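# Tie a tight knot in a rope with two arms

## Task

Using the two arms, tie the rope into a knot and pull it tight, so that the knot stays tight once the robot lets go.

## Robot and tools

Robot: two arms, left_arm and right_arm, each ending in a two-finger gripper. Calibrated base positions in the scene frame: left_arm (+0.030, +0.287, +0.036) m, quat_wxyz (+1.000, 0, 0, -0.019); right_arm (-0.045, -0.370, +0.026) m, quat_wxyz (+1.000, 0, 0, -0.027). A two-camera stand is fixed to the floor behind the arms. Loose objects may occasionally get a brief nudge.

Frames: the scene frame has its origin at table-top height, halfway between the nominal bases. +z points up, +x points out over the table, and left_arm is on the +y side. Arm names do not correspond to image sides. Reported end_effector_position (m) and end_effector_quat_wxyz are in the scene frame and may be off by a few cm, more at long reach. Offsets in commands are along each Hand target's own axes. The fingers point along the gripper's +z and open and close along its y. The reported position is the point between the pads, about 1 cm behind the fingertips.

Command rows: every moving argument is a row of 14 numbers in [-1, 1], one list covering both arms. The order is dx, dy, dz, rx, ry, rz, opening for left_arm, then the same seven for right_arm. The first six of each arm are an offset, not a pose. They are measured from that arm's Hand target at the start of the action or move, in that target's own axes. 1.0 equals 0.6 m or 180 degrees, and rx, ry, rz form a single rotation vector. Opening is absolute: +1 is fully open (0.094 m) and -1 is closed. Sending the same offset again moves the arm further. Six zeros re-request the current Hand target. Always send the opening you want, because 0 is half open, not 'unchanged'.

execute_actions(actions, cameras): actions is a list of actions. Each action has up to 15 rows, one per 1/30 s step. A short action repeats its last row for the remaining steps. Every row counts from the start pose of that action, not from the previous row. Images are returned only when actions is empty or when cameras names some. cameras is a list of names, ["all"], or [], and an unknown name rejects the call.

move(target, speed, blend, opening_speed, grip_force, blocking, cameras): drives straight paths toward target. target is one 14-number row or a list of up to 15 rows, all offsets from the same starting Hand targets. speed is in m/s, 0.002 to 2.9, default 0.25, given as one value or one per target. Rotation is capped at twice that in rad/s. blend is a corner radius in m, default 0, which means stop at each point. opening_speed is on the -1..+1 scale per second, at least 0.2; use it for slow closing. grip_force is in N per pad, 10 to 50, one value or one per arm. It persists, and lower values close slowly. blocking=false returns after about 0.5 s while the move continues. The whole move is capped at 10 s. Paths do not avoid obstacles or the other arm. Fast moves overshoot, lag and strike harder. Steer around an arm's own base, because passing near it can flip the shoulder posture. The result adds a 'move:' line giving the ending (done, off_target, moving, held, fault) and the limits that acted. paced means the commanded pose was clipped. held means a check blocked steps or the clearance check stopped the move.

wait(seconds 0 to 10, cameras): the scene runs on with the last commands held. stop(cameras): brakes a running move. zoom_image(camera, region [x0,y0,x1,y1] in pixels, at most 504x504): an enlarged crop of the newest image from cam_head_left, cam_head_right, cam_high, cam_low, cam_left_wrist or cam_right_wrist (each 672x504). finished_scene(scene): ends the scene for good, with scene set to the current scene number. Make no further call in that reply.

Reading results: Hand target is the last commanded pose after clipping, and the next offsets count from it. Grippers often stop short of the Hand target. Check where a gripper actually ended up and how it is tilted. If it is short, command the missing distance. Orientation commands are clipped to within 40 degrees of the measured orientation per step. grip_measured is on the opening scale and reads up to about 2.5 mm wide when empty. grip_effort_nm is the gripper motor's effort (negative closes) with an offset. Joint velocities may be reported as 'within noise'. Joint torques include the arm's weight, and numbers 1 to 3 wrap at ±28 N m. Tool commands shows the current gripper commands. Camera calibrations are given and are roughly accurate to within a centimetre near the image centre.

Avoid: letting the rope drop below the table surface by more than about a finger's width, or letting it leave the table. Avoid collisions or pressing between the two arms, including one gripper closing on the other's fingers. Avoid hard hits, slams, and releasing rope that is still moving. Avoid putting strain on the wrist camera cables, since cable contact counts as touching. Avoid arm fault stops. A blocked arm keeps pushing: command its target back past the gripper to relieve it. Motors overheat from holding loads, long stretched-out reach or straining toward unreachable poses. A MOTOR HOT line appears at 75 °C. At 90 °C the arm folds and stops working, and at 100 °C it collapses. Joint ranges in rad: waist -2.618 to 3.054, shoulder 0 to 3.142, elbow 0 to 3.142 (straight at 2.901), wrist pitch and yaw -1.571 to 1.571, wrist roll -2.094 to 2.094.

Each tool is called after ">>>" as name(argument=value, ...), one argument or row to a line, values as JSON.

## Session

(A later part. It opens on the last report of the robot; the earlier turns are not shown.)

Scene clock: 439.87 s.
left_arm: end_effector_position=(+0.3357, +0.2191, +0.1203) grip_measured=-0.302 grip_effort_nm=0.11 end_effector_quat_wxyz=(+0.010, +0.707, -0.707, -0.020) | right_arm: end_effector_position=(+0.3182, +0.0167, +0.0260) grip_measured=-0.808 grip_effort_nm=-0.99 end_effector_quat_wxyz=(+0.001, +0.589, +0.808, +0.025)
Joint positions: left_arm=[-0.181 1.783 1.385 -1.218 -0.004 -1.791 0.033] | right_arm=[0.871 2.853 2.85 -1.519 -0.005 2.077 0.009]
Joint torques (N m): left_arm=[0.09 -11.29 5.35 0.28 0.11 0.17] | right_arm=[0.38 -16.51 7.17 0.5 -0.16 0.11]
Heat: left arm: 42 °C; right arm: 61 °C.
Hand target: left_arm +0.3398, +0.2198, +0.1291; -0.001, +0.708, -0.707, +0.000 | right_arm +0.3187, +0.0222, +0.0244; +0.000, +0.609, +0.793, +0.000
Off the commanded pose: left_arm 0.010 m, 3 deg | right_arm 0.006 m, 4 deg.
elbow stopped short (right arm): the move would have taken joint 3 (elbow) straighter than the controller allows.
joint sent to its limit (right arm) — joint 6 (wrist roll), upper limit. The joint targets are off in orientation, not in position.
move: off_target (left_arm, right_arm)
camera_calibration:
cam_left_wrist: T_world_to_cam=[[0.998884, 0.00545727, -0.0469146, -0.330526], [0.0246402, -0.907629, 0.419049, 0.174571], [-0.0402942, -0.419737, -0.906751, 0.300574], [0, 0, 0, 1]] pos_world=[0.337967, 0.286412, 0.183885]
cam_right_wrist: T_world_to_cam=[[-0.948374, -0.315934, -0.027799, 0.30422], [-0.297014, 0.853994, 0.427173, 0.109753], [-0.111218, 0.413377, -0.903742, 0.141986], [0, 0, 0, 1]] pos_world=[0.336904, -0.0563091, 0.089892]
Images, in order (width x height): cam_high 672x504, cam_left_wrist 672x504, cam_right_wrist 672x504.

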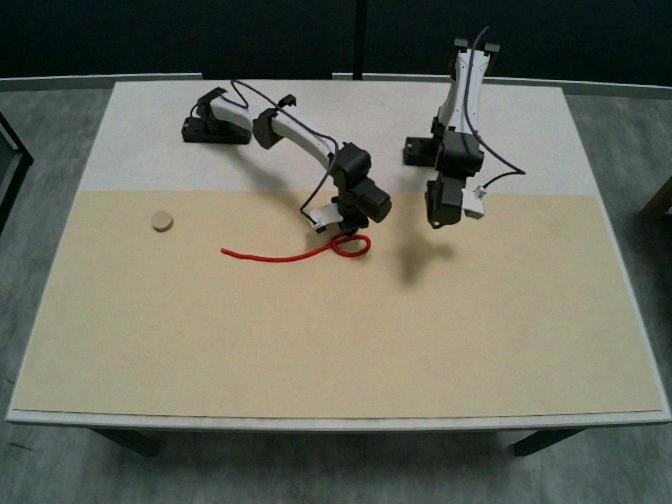

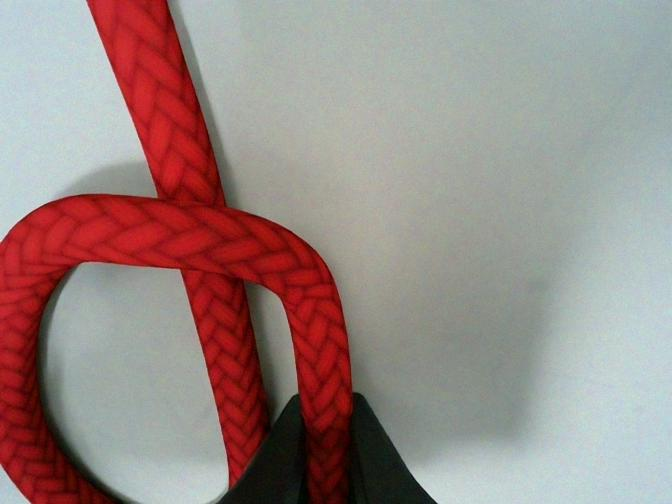

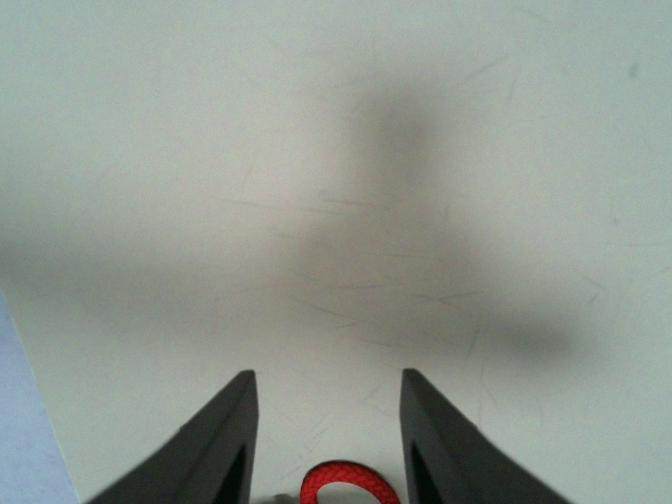

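>>> move(
  target=[
    [0,0,0,0,0,0,-0.3,0.011,-0.04,0,0,0,0,-1],
    [0,0,0,0,0,0,-0.3,0.011,-0.04,0,0,0,0,-0.5],
    [0,0,0,0,0,0,-0.3,0.011,-0.04,-0.15,0,0,0,-0.5],
    [0,0,0,0,0,0,-0.3,-0.24,-0.13,-0.15,0,0,0,-0.5],
    [0.11,0,0,0,0,0,-0.3,-0.24,-0.13,-0.15,0,0,0,-0.5],
  ],
  speed=[0.2,0.2,0.25,0.4,0.4],
  blend=[0,0,0.02,0.02,0],
  cameras=["cam_right_wrist","cam_high"],
)

>>> zoom_image(
  camera="cam_high",
  region=[200, 180, 420, 300],
)

Scene clock: 456.53 s.
left_arm: end_effector_position=(+0.3315, +0.1543, +0.1238) grip_measured=-0.302 grip_effort_nm=0.11 end_effector_quat_wxyz=(+0.005, +0.700, -0.714, -0.009) | right_arm: end_effector_position=(+0.2798, -0.1402, +0.1094) grip_measured=-0.503 grip_effort_nm=0.18 end_effector_quat_wxyz=(-0.004, +0.613, +0.790, -0.014)
Joint positions: left_arm=[-0.373 1.818 1.444 -1.216 0.002 -1.964 0.033] | right_arm=[0.671 2.098 1.818 -1.32 0 1.938 0.023]
Joint torques (N m): left_arm=[0.2 -7.69 8.51 0.17 0.05 -0.03] | right_arm=[0.47 -14.84 4.96 0.43 -0.07 -0.07]
Heat: left arm: 42 °C; right arm: 59 °C.
Hand target: left_arm +0.3399, +0.1538, +0.1291; -0.001, +0.707, -0.707, +0.000 | right_arm +0.2807, -0.1372, +0.1145; +0.000, +0.609, +0.793, +0.000
Off the commanded pose: left_arm 0.010 m, 2 deg | right_arm 0.006 m, 2 deg.
move: done; target 2's new opening was sent with right_arm's hand 0.008 m and 5 deg from that target
camera_calibration:
cam_right_wrist: T_world_to_cam=[[-0.965308, -0.257968, 0.0404059, 0.226051], [-0.222089, 0.892531, 0.392512, 0.18493], [-0.137319, 0.369921, -0.918859, 0.280836], [0, 0, 0, 1]] pos_world=[0.297844, -0.210629, 0.176327]
Images, in order (width x height): cam_high 672x504, cam_right_wrist 672x504.

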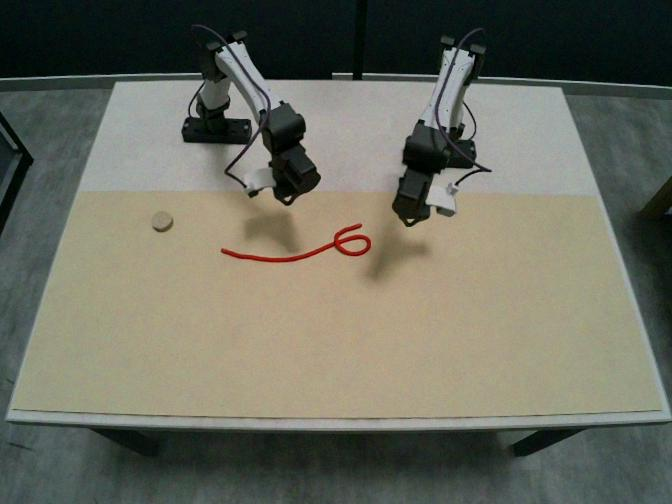

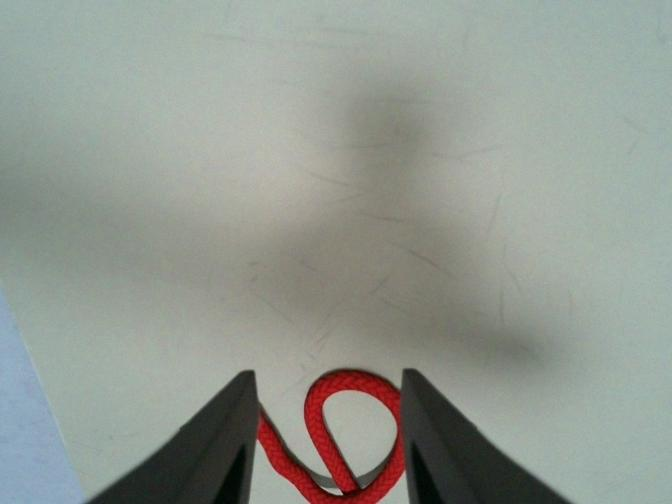

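Scaled by 2.291 from the camera's 672x504 image, which has a finer 960x720 frame.

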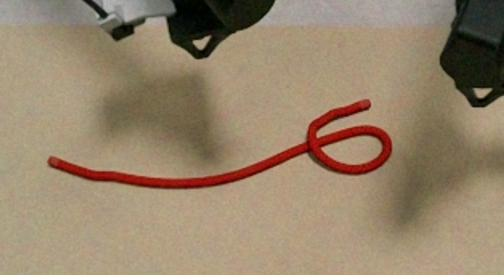

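>>> move(
  target=[
    [0,0,0,0,0,0.444,-0.5,-0.258,-0.069,-0.05,0,0,0,-0.5],
    [0.217,0.0367,0.1,0,0,0.889,-0.5,-0.258,-0.069,-0.05,0,0,0,-0.5],
  ],
  speed=0.45,
  blend=[0.02,0],
  cameras=["cam_right_wrist"],
)

Scene clock: 482.60 s.
left_arm: end_effector_position=(+0.3074, +0.0332, +0.0646) grip_measured=-0.498 grip_effort_nm=-0.11 end_effector_quat_wxyz=(-0.022, +0.568, +0.823, +0.002) | right_arm: end_effector_position=(+0.2855, -0.2947, +0.1384) grip_measured=-0.503 grip_effort_nm=0.18 end_effector_quat_wxyz=(-0.002, +0.610, +0.793, -0.003)
Joint positions: left_arm=[-0.7 2.063 1.541 -1.094 0.002 0.47 0.024] | right_arm=[0.28 1.833 1.561 -1.307 0 1.537 0.023]
Joint torques (N m): left_arm=[-0.54 -9.69 8.32 0.39 0.12 0.25] | right_arm=[-0.29 -12.96 5.01 0.21 -0.06 -0.08]
Heat: left arm: 37 °C; right arm: 58 °C.
Hand target: left_arm +0.3181, +0.0236, +0.0689; +0.001, +0.573, +0.819, +0.001 | right_arm +0.2807, -0.2973, +0.1445; +0.000, +0.609, +0.793, +0.000
Off the commanded pose: left_arm 0.015 m, 3 deg | right_arm 0.008 m, 0 deg.
move: off_target (left_arm); blend cut to 0 m at target 1
camera_calibration:
cam_right_wrist: T_world_to_cam=[[-0.963411, -0.267242, 0.0205306, 0.189921], [-0.236742, 0.884365, 0.402309, 0.31318], [-0.12567, 0.382728, -0.915274, 0.365368], [0, 0, 0, 1]] pos_world=[0.303031, -0.366047, 0.204517]
Images, in order (width x height): cam_right_wrist 672x504.

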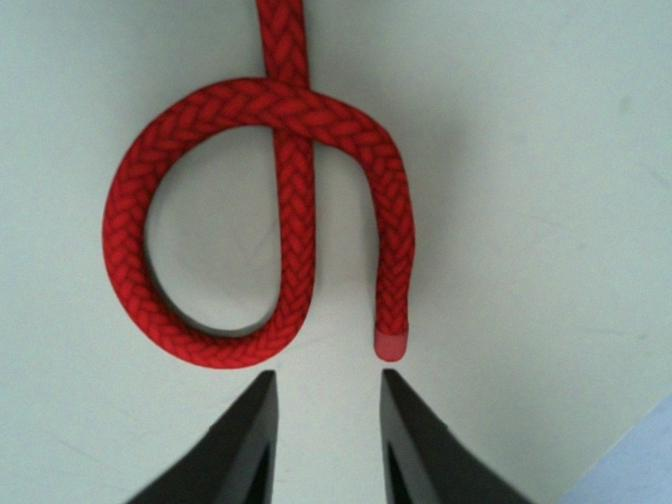

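>>> move(
  target=[
    [-0.003,0.016,0.088,0,0,0,-0.62,0,0,0,0,0,0,-0.5],
    [-0.003,0.016,0.088,0,0,0,-1,0,0,0,0,0,0,-0.5],
    [-0.003,0.016,0.03,0,0,0,-1,0,0,0,0,0,0,-0.5],
    [0.085,-0.095,0.03,0,0,0,-1,0,0,0,0,0,0,-0.5],
    [0.085,-0.095,0.085,0,0,0,-1,0,0,0,0,0,0,-0.5],
  ],
  speed=[0.12,0.2,0.2,0.25,0.12],
  blend=[0,0,0.01,0.005,0],
  cameras=["cam_right_wrist","cam_high"],
)

>>> zoom_image(
  camera="cam_high",
  region=[200, 180, 420, 300],
)

Scene clock: 516.53 s.
left_arm: end_effector_position=(+0.2424, +0.0612, +0.0240) grip_measured=-0.833 grip_effort_nm=-1.03 end_effector_quat_wxyz=(-0.017, +0.576, +0.817, +0.011) | right_arm: end_effector_position=(+0.2855, -0.2947, +0.1384) grip_measured=-0.503 grip_effort_nm=0.18 end_effector_quat_wxyz=(-0.002, +0.610, +0.793, -0.003)
Joint positions: left_arm=[-0.783 1.888 1.112 -0.833 -0.014 0.405 0.008] | right_arm=[0.28 1.833 1.561 -1.307 0 1.537 0.023]
Joint torques (N m): left_arm=[-0.59 -6.99 4.42 0.74 0.27 0.01] | right_arm=[-0.27 -12.96 4.98 0.22 -0.07 -0.08]
Heat: left arm: 38 °C; right arm: 52 °C.
Hand target: left_arm +0.2472, +0.0519, +0.0178; +0.001, +0.573, +0.819, +0.001 | right_arm +0.2807, -0.2973, +0.1445; +0.000, +0.609, +0.793, +0.000
Off the commanded pose: left_arm 0.012 m, 2 deg | right_arm 0.008 m, 0 deg.
move: off_target (left_arm); target 2's new opening was sent with left_arm's hand 0.012 m and 3 deg from that target
camera_calibration:
cam_right_wrist: T_world_to_cam=[[-0.963411, -0.267242, 0.0205306, 0.189921], [-0.236742, 0.884365, 0.402309, 0.31318], [-0.12567, 0.382728, -0.915274, 0.365368], [0, 0, 0, 1]] pos_world=[0.303031, -0.366047, 0.204517]
Images, in order (width x height): cam_high 672x504, cam_right_wrist 672x504.

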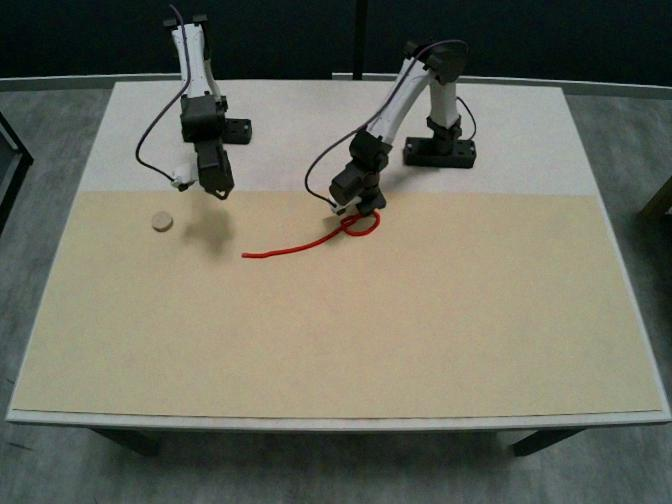

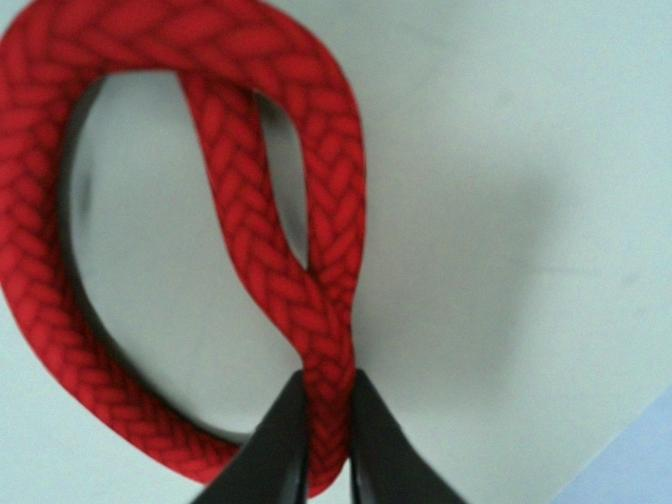

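Scaled by 2.291 from the camera's 672x504 image, which has a finer 960x720 frame.

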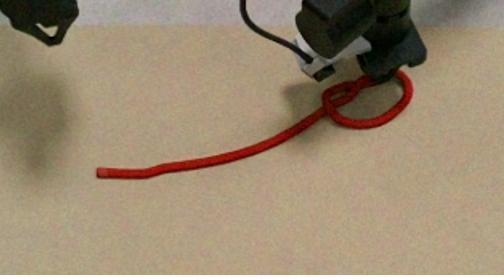

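>>> move(
  target=[
    [0,0,0,0,0,0,-0.6,0,0,0,0,0,0,-0.5],
    [0.03,0,-0.12,0,0,0,-0.6,0,0,0,0,0,0,-0.5],
  ],
  cameras=["cam_right_wrist"],
)

Scene clock: 526.87 s.
left_arm: end_effector_position=(+0.2367, +0.0733, +0.0787) grip_measured=-0.602 grip_effort_nm=0.11 end_effector_quat_wxyz=(-0.014, +0.572, +0.820, +0.010) | right_arm: end_effector_position=(+0.2855, -0.2947, +0.1384) grip_measured=-0.503 grip_effort_nm=0.18 end_effector_quat_wxyz=(-0.002, +0.610, +0.793, -0.003)
Joint positions: left_arm=[-0.77 1.749 1.174 -1.027 -0.015 0.409 0.019] | right_arm=[0.28 1.833 1.561 -1.307 0 1.537 0.023]
Joint torques (N m): left_arm=[0.23 -9.48 7.72 0.16 0.28 0.22] | right_arm=[-0.29 -12.96 4.98 0.22 -0.06 -0.07]
Heat: left arm: 37 °C; right arm: 51 °C.
Hand target: left_arm +0.2409, +0.0689, +0.0898; +0.001, +0.573, +0.819, +0.001 | right_arm +0.2807, -0.2973, +0.1445; +0.000, +0.609, +0.793, +0.000
Off the commanded pose: left_arm 0.013 m, 2 deg | right_arm 0.008 m, 0 deg.
move: off_target (left_arm)
camera_calibration:
cam_right_wrist: T_world_to_cam=[[-0.963411, -0.267242, 0.0205306, 0.189921], [-0.236742, 0.884365, 0.402309, 0.31318], [-0.12567, 0.382728, -0.915274, 0.365368], [0, 0, 0, 1]] pos_world=[0.303031, -0.366047, 0.204517]
Images, in order (width x height): cam_right_wrist 672x504.

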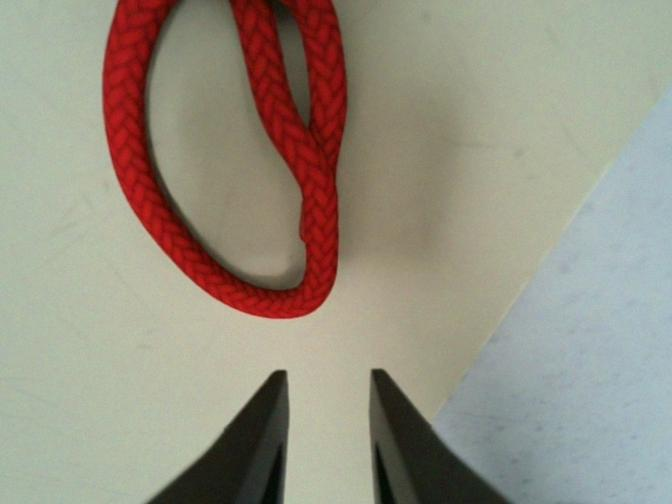

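>>> move(
  target=[
    [0.003,0.003,0.128,0,0,0,-0.55,0,0,0,0,0,0,-0.5],
    [0.003,0.003,0.128,0,0,0,-1,0,0,0,0,0,0,-0.5],
    [0.003,0.003,0.07,0,0,0,-1,0,0,0,0,0,0,-0.5],
    [0.008,-0.075,0.07,0,0,0,-1,0,0,0,0,0,0,-0.5],
    [0.008,-0.075,0.122,0,0,0,-1,0,0,0,0,0,0,-0.5],
    [0.008,-0.075,0.122,0,0,0,-0.6,0,0,0,0,0,0,-0.5],
    [0.02,-0.03,0,0,0,0,-0.6,0,0,0,0,0,0,-0.5],
  ],
  speed=[0.15,0.2,0.2,0.25,0.15,0.2,0.25],
  blend=[0,0,0.01,0.005,0,0,0],
  cameras=["cam_right_wrist"],
)

Scene clock: 550.83 s.
left_arm: end_effector_position=(+0.2160, +0.0785, +0.0797) grip_measured=-0.602 grip_effort_nm=0.12 end_effector_quat_wxyz=(-0.013, +0.571, +0.821, +0.009) | right_arm: end_effector_position=(+0.2855, -0.2947, +0.1384) grip_measured=-0.503 grip_effort_nm=0.18 end_effector_quat_wxyz=(-0.002, +0.610, +0.793, -0.003)
Joint positions: left_arm=[-0.809 1.681 1.099 -1.018 -0.011 0.369 0.019] | right_arm=[0.28 1.833 1.561 -1.307 0 1.537 0.023]
Joint torques (N m): left_arm=[0.05 -8.69 7.76 0.14 0.25 0.17] | right_arm=[-0.28 -12.96 4.97 0.22 -0.06 -0.08]
Heat: left arm: 37 °C; right arm: 50 °C.
Hand target: left_arm +0.2198, +0.0739, +0.0898; +0.001, +0.573, +0.819, +0.001 | right_arm +0.2807, -0.2973, +0.1445; +0.000, +0.609, +0.793, +0.000
Off the commanded pose: left_arm 0.012 m, 2 deg | right_arm 0.008 m, 0 deg.
move: off_target (left_arm); target 2's new opening was sent with left_arm's hand 0.013 m and 2 deg from that target
camera_calibration:
cam_right_wrist: T_world_to_cam=[[-0.963411, -0.267242, 0.0205306, 0.189921], [-0.236742, 0.884365, 0.402309, 0.31318], [-0.12567, 0.382728, -0.915274, 0.365368], [0, 0, 0, 1]] pos_world=[0.303031, -0.366047, 0.204517]
Images, in order (width x height): cam_right_wrist 672x504.

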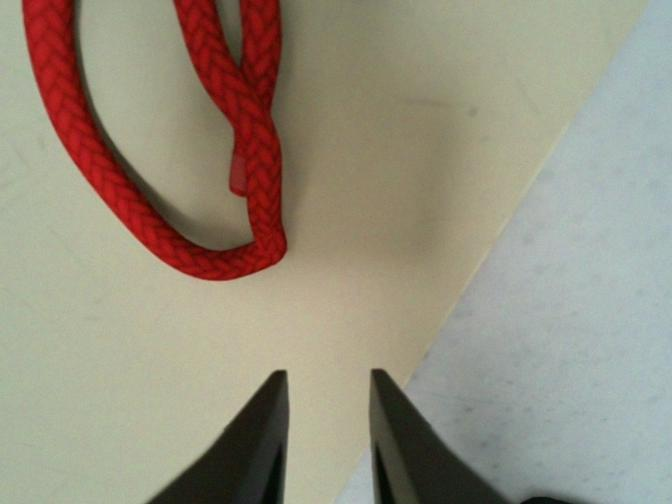

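>>> move(
  target=[
    [-0.018,0.032,0.128,0,0,0,-0.45,0,0,0,0,0,0,-0.5],
    [-0.018,0.032,0.13,0,0,0,-1,0,0,0,0,0,0,-0.5],
  ],
  speed=[0.15,0.2],
  cameras=["cam_right_wrist"],
)

Scene clock: 572.13 s.
left_arm: end_effector_position=(+0.2370, +0.0795, +0.0223) grip_measured=-0.994 grip_effort_nm=-0.35 end_effector_quat_wxyz=(-0.014, +0.570, +0.821, +0.014) | right_arm: end_effector_position=(+0.2855, -0.2947, +0.1384) grip_measured=-0.503 grip_effort_nm=0.18 end_effector_quat_wxyz=(-0.002, +0.610, +0.793, -0.003)
Joint positions: left_arm=[-0.759 1.83 1.027 -0.799 -0.023 0.415 0] | right_arm=[0.28 1.833 1.561 -1.307 0 1.537 0.023]
Joint torques (N m): left_arm=[-0.2 -5.18 4 0.85 0.35 0.21] | right_arm=[-0.27 -12.94 5.01 0.22 -0.06 -0.08]
Heat: left arm: 36 °C; right arm: 50 °C.
Hand target: left_arm +0.2417, +0.0705, +0.0118; +0.001, +0.573, +0.819, +0.001 | right_arm +0.2807, -0.2973, +0.1445; +0.000, +0.609, +0.793, +0.000
Off the commanded pose: left_arm 0.015 m, 2 deg | right_arm 0.008 m, 0 deg.
move: off_target (left_arm); target 2's new opening was sent with left_arm's hand 0.017 m and 3 deg from that target
camera_calibration:
cam_right_wrist: T_world_to_cam=[[-0.963411, -0.267242, 0.0205306, 0.189921], [-0.236742, 0.884365, 0.402309, 0.31318], [-0.12567, 0.382728, -0.915274, 0.365368], [0, 0, 0, 1]] pos_world=[0.303031, -0.366047, 0.204517]
Images, in order (width x height): cam_right_wrist 672x504.

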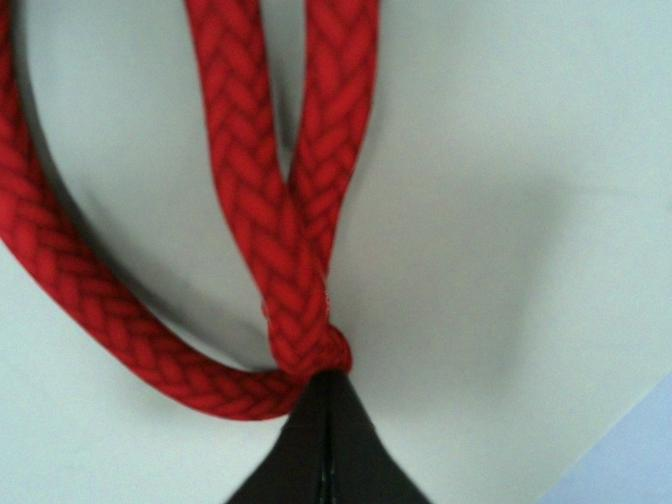

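>>> move(
  target=[
    [0,0,-0.05,0,0,0,-0.45,0,0,0,0,0,0,-0.5],
    [-0.015,0.004,-0.05,0,0,0,-0.45,0,0,0,0,0,0,-0.5],
    [-0.015,0.004,0.01,0,0,0,-0.45,0,0,0,0,0,0,-0.5],
    [-0.015,0.004,0.01,0,0,0,-1,0,0,0,0,0,0,-0.5],
  ],
  speed=[0.15,0.15,0.15,0.2],
  cameras=["cam_right_wrist"],
)

Scene clock: 598.50 s.
left_arm: end_effector_position=(+0.2505, +0.0601, +0.0138) grip_measured=-0.994 grip_effort_nm=-0.34 end_effector_quat_wxyz=(+0.010, +0.572, +0.820, +0.002) | right_arm: end_effector_position=(+0.2855, -0.2947, +0.1384) grip_measured=-0.503 grip_effort_nm=0.18 end_effector_quat_wxyz=(-0.002, +0.610, +0.793, -0.003)
Joint positions: left_arm=[-0.763 1.884 1.06 -0.729 -0.007 0.416 0] | right_arm=[0.28 1.833 1.561 -1.307 0 1.537 0.023]
Joint torques (N m): left_arm=[-0.35 -6.49 3.84 0.41 0.2 0.13] | right_arm=[-0.28 -12.93 5 0.22 -0.06 -0.08]
Heat: left arm: 33 °C; right arm: 50 °C.
Hand target: left_arm +0.2472, +0.0629, +0.0058; +0.001, +0.573, +0.819, +0.001 | right_arm +0.2807, -0.2973, +0.1445; +0.000, +0.609, +0.793, +0.000
Off the commanded pose: left_arm 0.009 m, 1 deg | right_arm 0.008 m, 0 deg.
move: done; target 4's new opening was sent with left_arm's hand 0.016 m and 1 deg from that target
camera_calibration:
cam_right_wrist: T_world_to_cam=[[-0.963411, -0.267242, 0.0205306, 0.189921], [-0.236742, 0.884365, 0.402309, 0.31318], [-0.12567, 0.382728, -0.915274, 0.365368], [0, 0, 0, 1]] pos_world=[0.303031, -0.366047, 0.204517]
Images, in order (width x height): cam_right_wrist 672x504.

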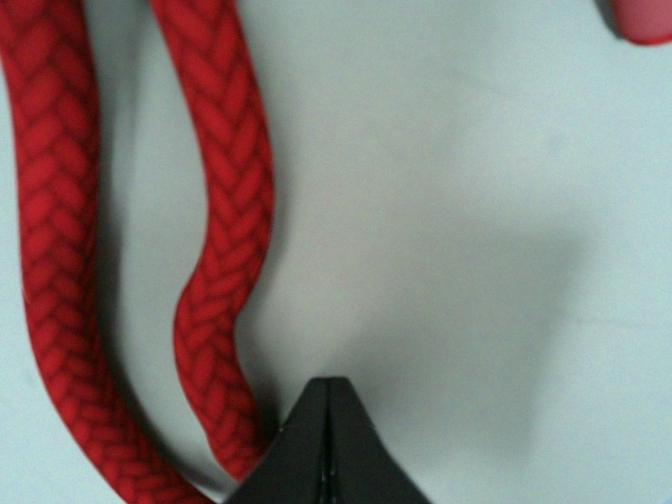

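>>> move(
  target=[0.06,0,-0.2,0,0,0,-0.5,0,0,0,0,0,0,-0.5],
  cameras=["cam_high","cam_right_wrist"],
)

>>> zoom_image(
  camera="cam_high",
  region=[200, 180, 420, 300],
)

Scene clock: 609.80 s.
left_arm: end_effector_position=(+0.2306, +0.0989, +0.1162) grip_measured=-0.502 grip_effort_nm=0.12 end_effector_quat_wxyz=(-0.012, +0.572, +0.820, +0.005) | right_arm: end_effector_position=(+0.2855, -0.2947, +0.1384) grip_measured=-0.503 grip_effort_nm=0.18 end_effector_quat_wxyz=(-0.002, +0.610, +0.793, -0.003)
Joint positions: left_arm=[-0.717 1.624 1.188 -1.16 -0.007 0.462 0.023] | right_arm=[0.28 1.833 1.561 -1.307 0 1.537 0.023]
Joint torques (N m): left_arm=[0.13 -8.08 8.06 0.08 0.19 0.21] | right_arm=[-0.29 -12.97 4.98 0.22 -0.06 -0.08]
Heat: left arm: 33 °C; right arm: 50 °C.
Hand target: left_arm +0.2345, +0.0965, +0.1259; +0.001, +0.573, +0.819, +0.001 | right_arm +0.2807, -0.2973, +0.1445; +0.000, +0.609, +0.793, +0.000
Off the commanded pose: left_arm 0.011 m, 2 deg | right_arm 0.008 m, 0 deg.
move: off_target (left_arm)
camera_calibration:
cam_right_wrist: T_world_to_cam=[[-0.963411, -0.267242, 0.0205306, 0.189921], [-0.236742, 0.884365, 0.402309, 0.31318], [-0.12567, 0.382728, -0.915274, 0.365368], [0, 0, 0, 1]] pos_world=[0.303031, -0.366047, 0.204517]
Images, in order (width x height): cam_high 672x504, cam_right_wrist 672x504.

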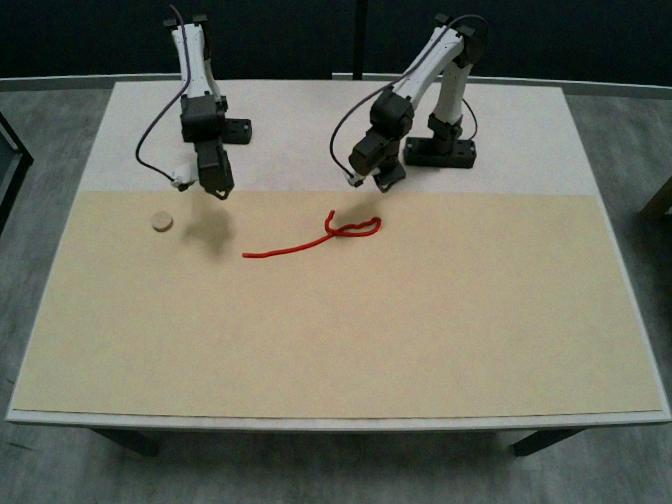

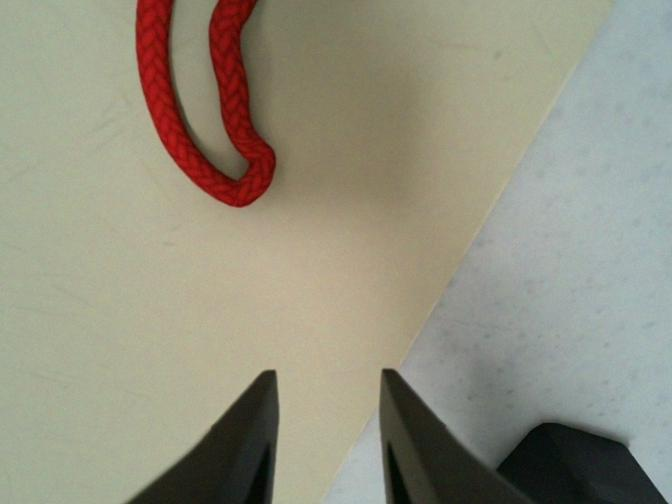

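Scaled by 2.291 from the camera's 672x504 image, which has a finer 960x720 frame.

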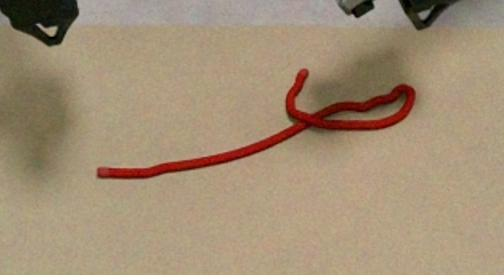

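>>> move(
  target=[
    [0.188,0.068,-0.03,0,0,0,-0.5,0.2,0.04,0,0,0,-0.2,-0.4],
    [0.188,0.068,-0.03,0,0,0,-0.5,0.455,0.088,0.1,0,0,-0.417,-0.4],
  ],
  speed=0.4,
  blend=[0.03,0],
  cameras=["cam_left_wrist","cam_right_wrist"],
)

Scene clock: 648.47 s.
left_arm: end_effector_position=(+0.2377, +0.2148, +0.1411) grip_measured=-0.502 grip_effort_nm=0.12 end_effector_quat_wxyz=(-0.002, +0.571, +0.821, +0.003) | right_arm: end_effector_position=(+0.2606, -0.0193, +0.0876) grip_measured=-0.403 grip_effort_nm=0.18 end_effector_quat_wxyz=(+0.006, +0.003, +1.000, +0.006)
Joint positions: left_arm=[-0.299 1.377 1.059 -1.255 -0.007 0.879 0.023] | right_arm=[0.909 2.369 2.176 -1.361 0 0.86 0.028]
Joint torques (N m): left_arm=[0.13 -6.34 5.55 0.13 0.23 0.2] | right_arm=[-0.05 -13.33 7.94 0.21 -0.08 -0.08]
Heat: left arm: 33 °C; right arm: 50 °C.
Hand target: left_arm +0.2341, +0.2165, +0.1439; +0.001, +0.573, +0.819, +0.001 | right_arm +0.2611, -0.0200, +0.0844; +0.000, +0.000, +1.000, +0.000
Off the commanded pose: left_arm 0.005 m, 0 deg | right_arm 0.003 m, 1 deg.
move: done
camera_calibration:
cam_left_wrist: T_world_to_cam=[[-0.936383, -0.350904, -0.00734859, 0.299427], [-0.31842, 0.84052, 0.438331, -0.132252], [-0.147636, 0.412786, -0.898783, 0.159226], [0, 0, 0, 1]] pos_world=[0.261774, 0.150504, 0.20328]
cam_right_wrist: T_world_to_cam=[[0.00624426, -0.99998, 0.000841541, -0.0244892], [-0.919938, -0.00541453, 0.392027, 0.246005], [-0.392014, -0.00322208, -0.919953, 0.272758], [0, 0, 0, 1]] pos_world=[0.333387, -0.0222778, 0.154505]
Images, in order (width x height): cam_left_wrist 672x504, cam_right_wrist 672x504.

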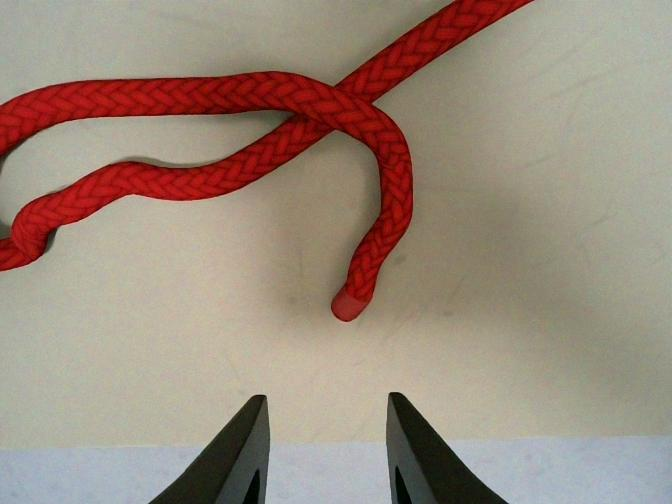

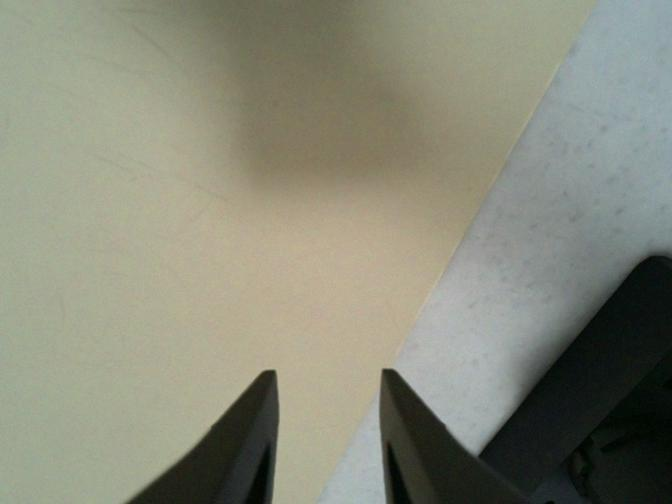

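>>> move(
  target=[
    [0,0,0,0,0,0,-0.5,-0.0117,-0.0327,0.121,0,0,0,-0.4],
    [0,0,0,0,0,0,-0.5,-0.0117,-0.0327,0.121,0,0,0,-1],
    [0,0,0,0,0,0,-0.5,-0.0117,-0.0327,0.02,0,0,0,-1],
    [0,0,0,0,0,0,-0.5,-0.2317,0,0.02,0,0,0,-1],
    [0,0,0,0,0,0,-0.5,-0.2565,-0.1167,0.02,0,0,0,-1],
    [0,0,0,0,0,0,-0.5,-0.13,-0.167,0.04,0,0,0.1,-1],
    [0,0,0,0,0,0,-0.5,-0.0315,-0.125,0.06,0,0,0.25,-1],
    [0,0,0,0,0,0,-0.5,-0.0315,-0.125,0.118,0,0,0.25,-1],
  ],
  speed=[0.15,0.2,0.25,0.3,0.3,0.3,0.3,0.15],
  blend=[0,0,0.02,0.02,0.02,0.02,0.01,0],
  cameras=["cam_high","cam_left_wrist","cam_right_wrist"],
)

>>> zoom_image(
  camera="cam_high",
  region=[200, 180, 420, 300],
)

Scene clock: 671.33 s.
left_arm: end_effector_position=(+0.2377, +0.2148, +0.1411) grip_measured=-0.502 grip_effort_nm=0.11 end_effector_quat_wxyz=(-0.002, +0.571, +0.821, +0.003) | right_arm: end_effector_position=(+0.2727, -0.1029, +0.0165) grip_measured=-0.821 grip_effort_nm=-0.99 end_effector_quat_wxyz=(-0.015, +0.381, +0.924, -0.022)
Joint positions: left_arm=[-0.299 1.377 1.059 -1.255 -0.007 0.879 0.023] | right_arm=[0.752 2.263 1.707 -1.068 -0.006 1.478 0.008]
Joint torques (N m): left_arm=[0.16 -6.32 5.63 0.14 0.22 0.2] | right_arm=[0.55 -14.61 3.96 0.94 0 0.11]
Heat: left arm: 32 °C; right arm: 56 °C.
Hand target: left_arm +0.2341, +0.2165, +0.1439; +0.001, +0.573, +0.819, +0.001 | right_arm +0.2800, -0.0951, +0.0136; +0.000, +0.382, +0.924, +0.000
Off the commanded pose: left_arm 0.005 m, 0 deg | right_arm 0.011 m, 3 deg.
elbow stopped short (right arm): the move would have taken joint 3 (elbow) straighter than the controller allows.
move: off_target (right_arm); target 2's new opening was sent with right_arm's hand 0.011 m and 1 deg from that target
camera_calibration:
cam_left_wrist: T_world_to_cam=[[-0.936383, -0.350904, -0.00734859, 0.299427], [-0.31842, 0.84052, 0.438331, -0.132252], [-0.147636, 0.412786, -0.898783, 0.159226], [0, 0, 0, 1]] pos_world=[0.261774, 0.150504, 0.20328]
cam_right_wrist: T_world_to_cam=[[-0.69414, -0.716831, 0.0657473, 0.110975], [-0.635342, 0.653035, 0.412171, 0.274255], [-0.338392, 0.244332, -0.908731, 0.222486], [0, 0, 0, 1]] pos_world=[0.326566, -0.153908, 0.0818432]
Images, in order (width x height): cam_high 672x504, cam_left_wrist 672x504, cam_right_wrist 672x504.

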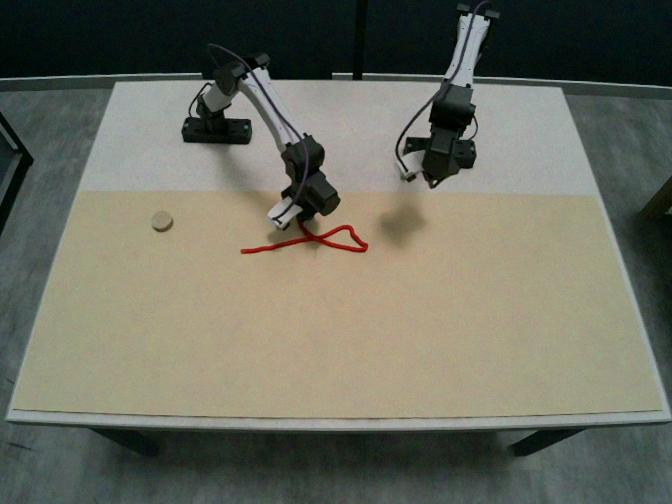

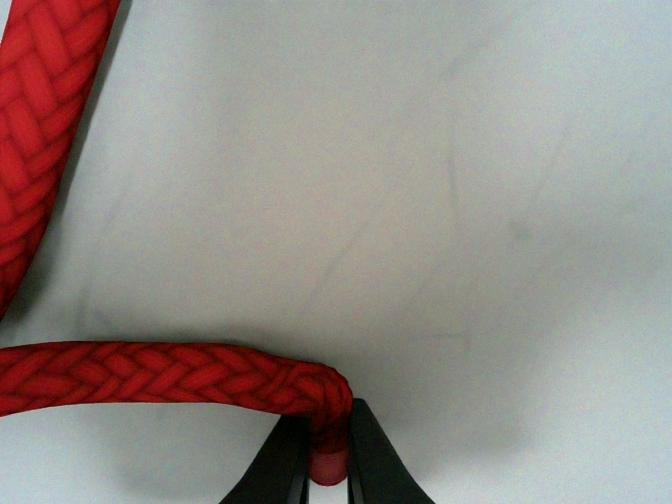

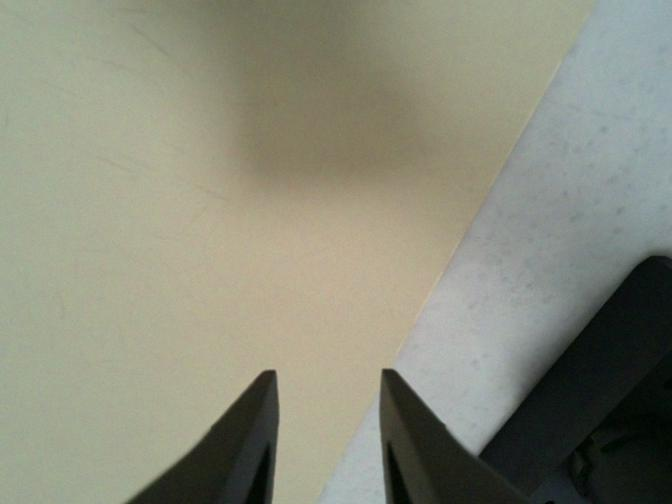

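Scaled by 2.291 from the camera's 672x504 image, which has a finer 960x720 frame.

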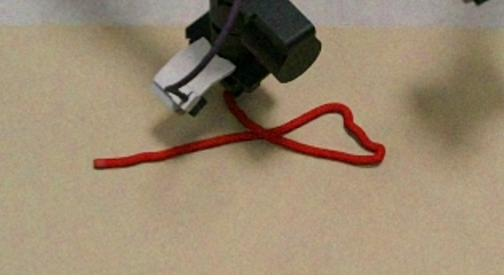

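>>> move(
  target=[
    [0,0,0,0,0,0,-0.5,0,0,-0.04,0,0,0,-1],
    [0,0,0,0,0,0,-0.5,0.101,0.0896,-0.04,0,0,0.278,-1],
    [0,0,0,0,0,0,-0.5,0.101,0.0896,-0.003,0,0,0.278,-1],
    [0,0,0,0,0,0,-0.5,0.101,0.0896,-0.003,0,0,0.278,-0.5],
    [0,0,0,0,0,0,-0.5,0.101,0.0896,-0.13,0,0,0.278,-0.5],
    [0,0,0,0,0,0,-0.5,-0.13,-0.141,-0.15,0,0,0.278,-0.5],
    [-0.314,-0.015,0.08,0,0,0,-0.5,-0.15,-0.161,-0.15,0,0,0.278,-0.5],
  ],
  speed=[0.25,0.3,0.15,0.2,0.25,0.4,0.4],
  blend=[0.02,0.005,0,0,0.02,0.03,0],
  cameras=["cam_high","cam_right_wrist"],
)

>>> zoom_image(
  camera="cam_high",
  region=[200, 180, 420, 300],
)

Scene clock: 703.20 s.
left_arm: end_effector_position=(+0.2843, +0.0427, +0.0898) grip_measured=-0.502 grip_effort_nm=0.11 end_effector_quat_wxyz=(-0.012, +0.577, +0.817, +0.004) | right_arm: end_effector_position=(+0.2710, -0.2241, +0.0964) grip_measured=-0.503 grip_effort_nm=0.18 end_effector_quat_wxyz=(-0.012, +0.735, +0.678, -0.016)
Joint positions: left_arm=[-0.727 1.933 1.458 -1.121 -0.004 0.464 0.023] | right_arm=[0.481 1.915 1.5 -1.195 -0.013 2.078 0.023]
Joint torques (N m): left_arm=[-0.38 -9.01 8.43 0.22 0.17 0.01] | right_arm=[-0.44 -13.86 4.94 0.4 0.07 0.02]
Heat: left arm: 31 °C; right arm: 59 °C.
Hand target: left_arm +0.2904, +0.0365, +0.0959; +0.001, +0.573, +0.819, +0.001 | right_arm +0.2755, -0.2270, +0.1037; +0.000, +0.737, +0.676, +0.000
Off the commanded pose: left_arm 0.011 m, 2 deg | right_arm 0.009 m, 2 deg.
move: off_target (left_arm); blend cut to 0.0117 m at target 1; target 4's new opening was sent with right_arm's hand 0.008 m and 22 deg from that target
camera_calibration:
cam_right_wrist: T_world_to_cam=[[-0.996169, 0.0692717, 0.0533829, 0.276923], [0.0847911, 0.914519, 0.395557, 0.184517], [-0.0214188, 0.398567, -0.916889, 0.273539], [0, 0, 0, 1]] pos_world=[0.266075, -0.296951, 0.163035]
Images, in order (width x height): cam_high 672x504, cam_right_wrist 672x504.

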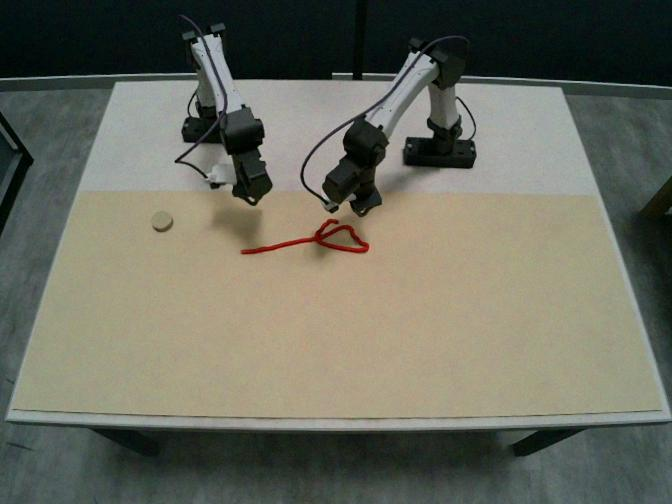

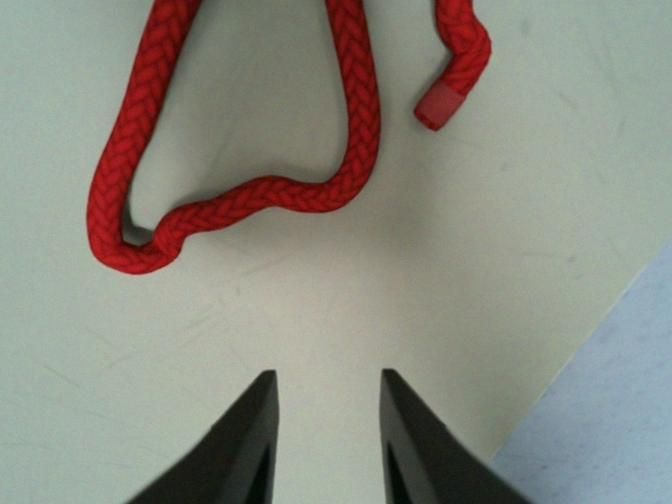

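Scaled by 2.291 from the camera's 672x504 image, which has a finer 960x720 frame.

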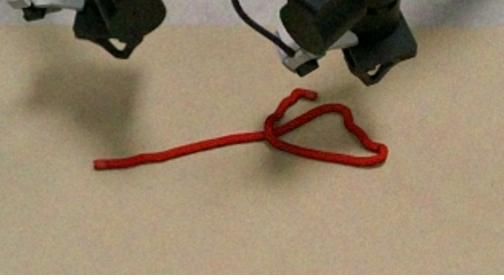

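>>> move(
  target=[
    [-0.083,-0.021,0.06,0,0,0,-0.45,0,0,0,0,0,0,-0.5],
    [-0.083,-0.021,0.143,0,0,0,-0.45,0,0,0,0,0,0,-0.5],
    [-0.083,-0.021,0.143,0,0,0,-1,0,0,0,0,0,0,-0.5],
    [-0.083,-0.021,0.06,0,0,0,-1,0,0,0,0,0,0,-0.5],
    [-0.071,-0.168,0.06,0,0,0,-1,0,0,0,0,0,0,-0.5],
    [-0.071,-0.168,0.135,0,0,0,-1,0,0,0,0,0,0,-0.5],
    [-0.071,-0.168,0.135,0,0,0,-0.55,0,0,0,0,0,0,-0.5],
    [-0.04,-0.14,0.02,0,0,0,-0.55,0,0,0,0,0,0,-0.5],
  ],
  speed=[0.25,0.15,0.2,0.25,0.25,0.15,0.2,0.25],
  blend=[0.01,0,0,0.01,0.005,0,0,0],
  cameras=["cam_high","cam_right_wrist"],
)

>>> zoom_image(
  camera="cam_high",
  region=[200, 180, 420, 300],
)

Scene clock: 727.07 s.
left_arm: end_effector_position=(+0.2150, -0.0099, +0.0693) grip_measured=-0.552 grip_effort_nm=0.11 end_effector_quat_wxyz=(-0.017, +0.571, +0.821, +0.009) | right_arm: end_effector_position=(+0.2711, -0.2243, +0.0964) grip_measured=-0.503 grip_effort_nm=0.18 end_effector_quat_wxyz=(-0.012, +0.735, +0.678, -0.016)
Joint positions: left_arm=[-0.975 1.955 1.404 -1.057 -0.002 0.202 0.021] | right_arm=[0.481 1.915 1.5 -1.195 -0.013 2.078 0.023]
Joint torques (N m): left_arm=[-0.12 -11.9 7.82 0.1 0.14 0.2] | right_arm=[-0.39 -13.85 4.94 0.4 0.06 0.02]
Heat: left arm: 34 °C; right arm: 60 °C.
Hand target: left_arm +0.2197, -0.0149, +0.0836; +0.001, +0.573, +0.819, +0.001 | right_arm +0.2754, -0.2270, +0.1037; +0.000, +0.737, +0.676, +0.000
Off the commanded pose: left_arm 0.016 m, 2 deg | right_arm 0.009 m, 2 deg.
move: off_target (left_arm); target 3's new opening was sent with left_arm's hand 0.012 m and 3 deg from that target; target 7's new opening was sent with left_arm's hand 0.012 m and 3 deg from that target
camera_calibration:
cam_right_wrist: T_world_to_cam=[[-0.996149, 0.06969, 0.0531996, 0.277078], [0.0850928, 0.914664, 0.395157, 0.184636], [-0.0211212, 0.398162, -0.917072, 0.273408], [0, 0, 0, 1]] pos_world=[0.266075, -0.29705, 0.163035]
Images, in order (width x height): cam_high 672x504, cam_right_wrist 672x504.

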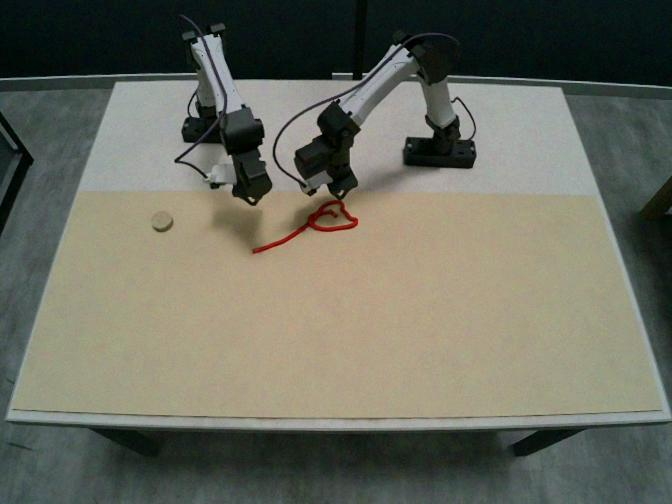

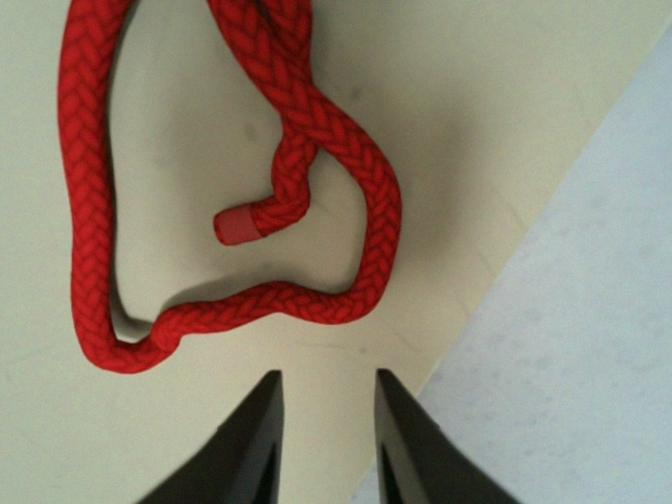

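Scaled by 2.291 from the camera's 672x504 image, which has a finer 960x720 frame.

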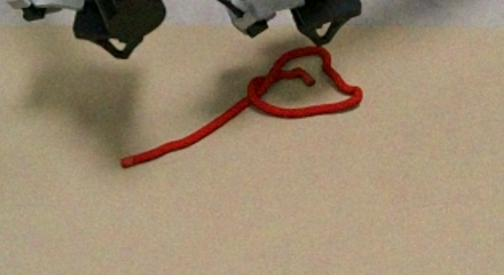

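>>> move(
  target=[-0.035,0.033,0.03,0,0,-0.5,-0.55,0.0545,0.126,0.05,0,0,-0.194,-0.4],
  speed=0.4,
  cameras=["cam_left_wrist","cam_right_wrist"],
)

Scene clock: 748.63 s.
left_arm: end_effector_position=(+0.2371, -0.0188, +0.0618) grip_measured=-0.552 grip_effort_nm=0.11 end_effector_quat_wxyz=(-0.006, -0.165, +0.986, +0.016) | right_arm: end_effector_position=(+0.3512, -0.1961, +0.0761) grip_measured=-0.403 grip_effort_nm=0.18 end_effector_quat_wxyz=(+0.000, +0.500, +0.866, +0.010)
Joint positions: left_arm=[-0.936 2.032 1.484 -1.058 -0.002 -1.308 0.021] | right_arm=[0.464 2.21 1.862 -1.206 -0.012 1.457 0.028]
Joint torques (N m): left_arm=[0.02 -9.24 8.29 0.31 0.09 -0.01] | right_arm=[-0.61 -12.01 7.84 0.16 0.07 -0.09]
Heat: left arm: 35 °C; right arm: 59 °C.
Hand target: left_arm +0.2455, -0.0277, +0.0657; +0.001, -0.174, +0.985, +0.000 | right_arm +0.3537, -0.2011, +0.0737; +0.000, +0.501, +0.866, +0.000
Off the commanded pose: left_arm 0.013 m, 2 deg | right_arm 0.006 m, 1 deg.
move: off_target (left_arm)
camera_calibration:
cam_left_wrist: T_world_to_cam=[[0.330227, -0.943115, -0.0385251, -0.0931429], [-0.842732, -0.312971, 0.43801, 0.201244], [-0.425151, -0.112177, -0.898144, 0.24022], [0, 0, 0, 1]] pos_world=[0.302483, 0.00208605, 0.124017]
cam_right_wrist: T_world_to_cam=[[-0.860448, -0.509515, -0.00486951, 0.199123], [-0.466226, 0.783415, 0.410966, 0.326753], [-0.205579, 0.355886, -0.911637, 0.301456], [0, 0, 0, 1]] pos_world=[0.385649, -0.261811, 0.141504]
Images, in order (width x height): cam_left_wrist 672x504, cam_right_wrist 672x504.

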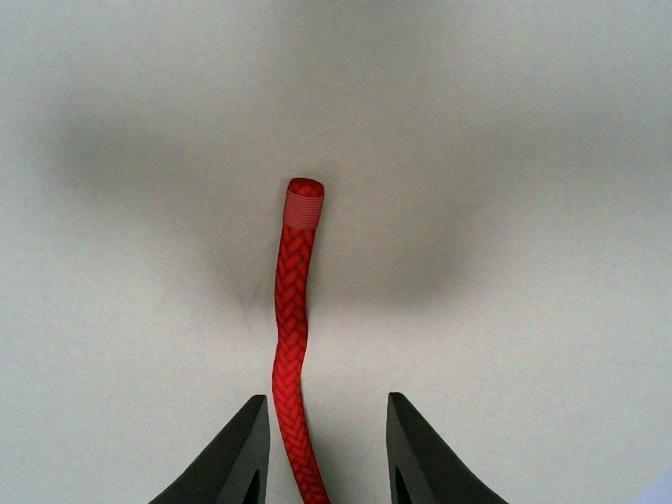

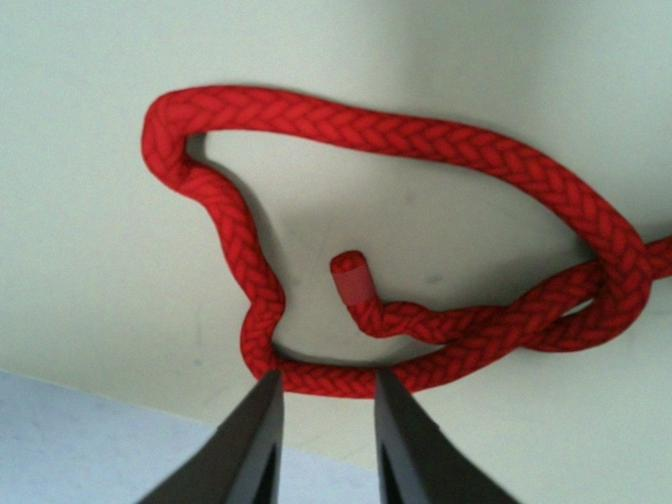

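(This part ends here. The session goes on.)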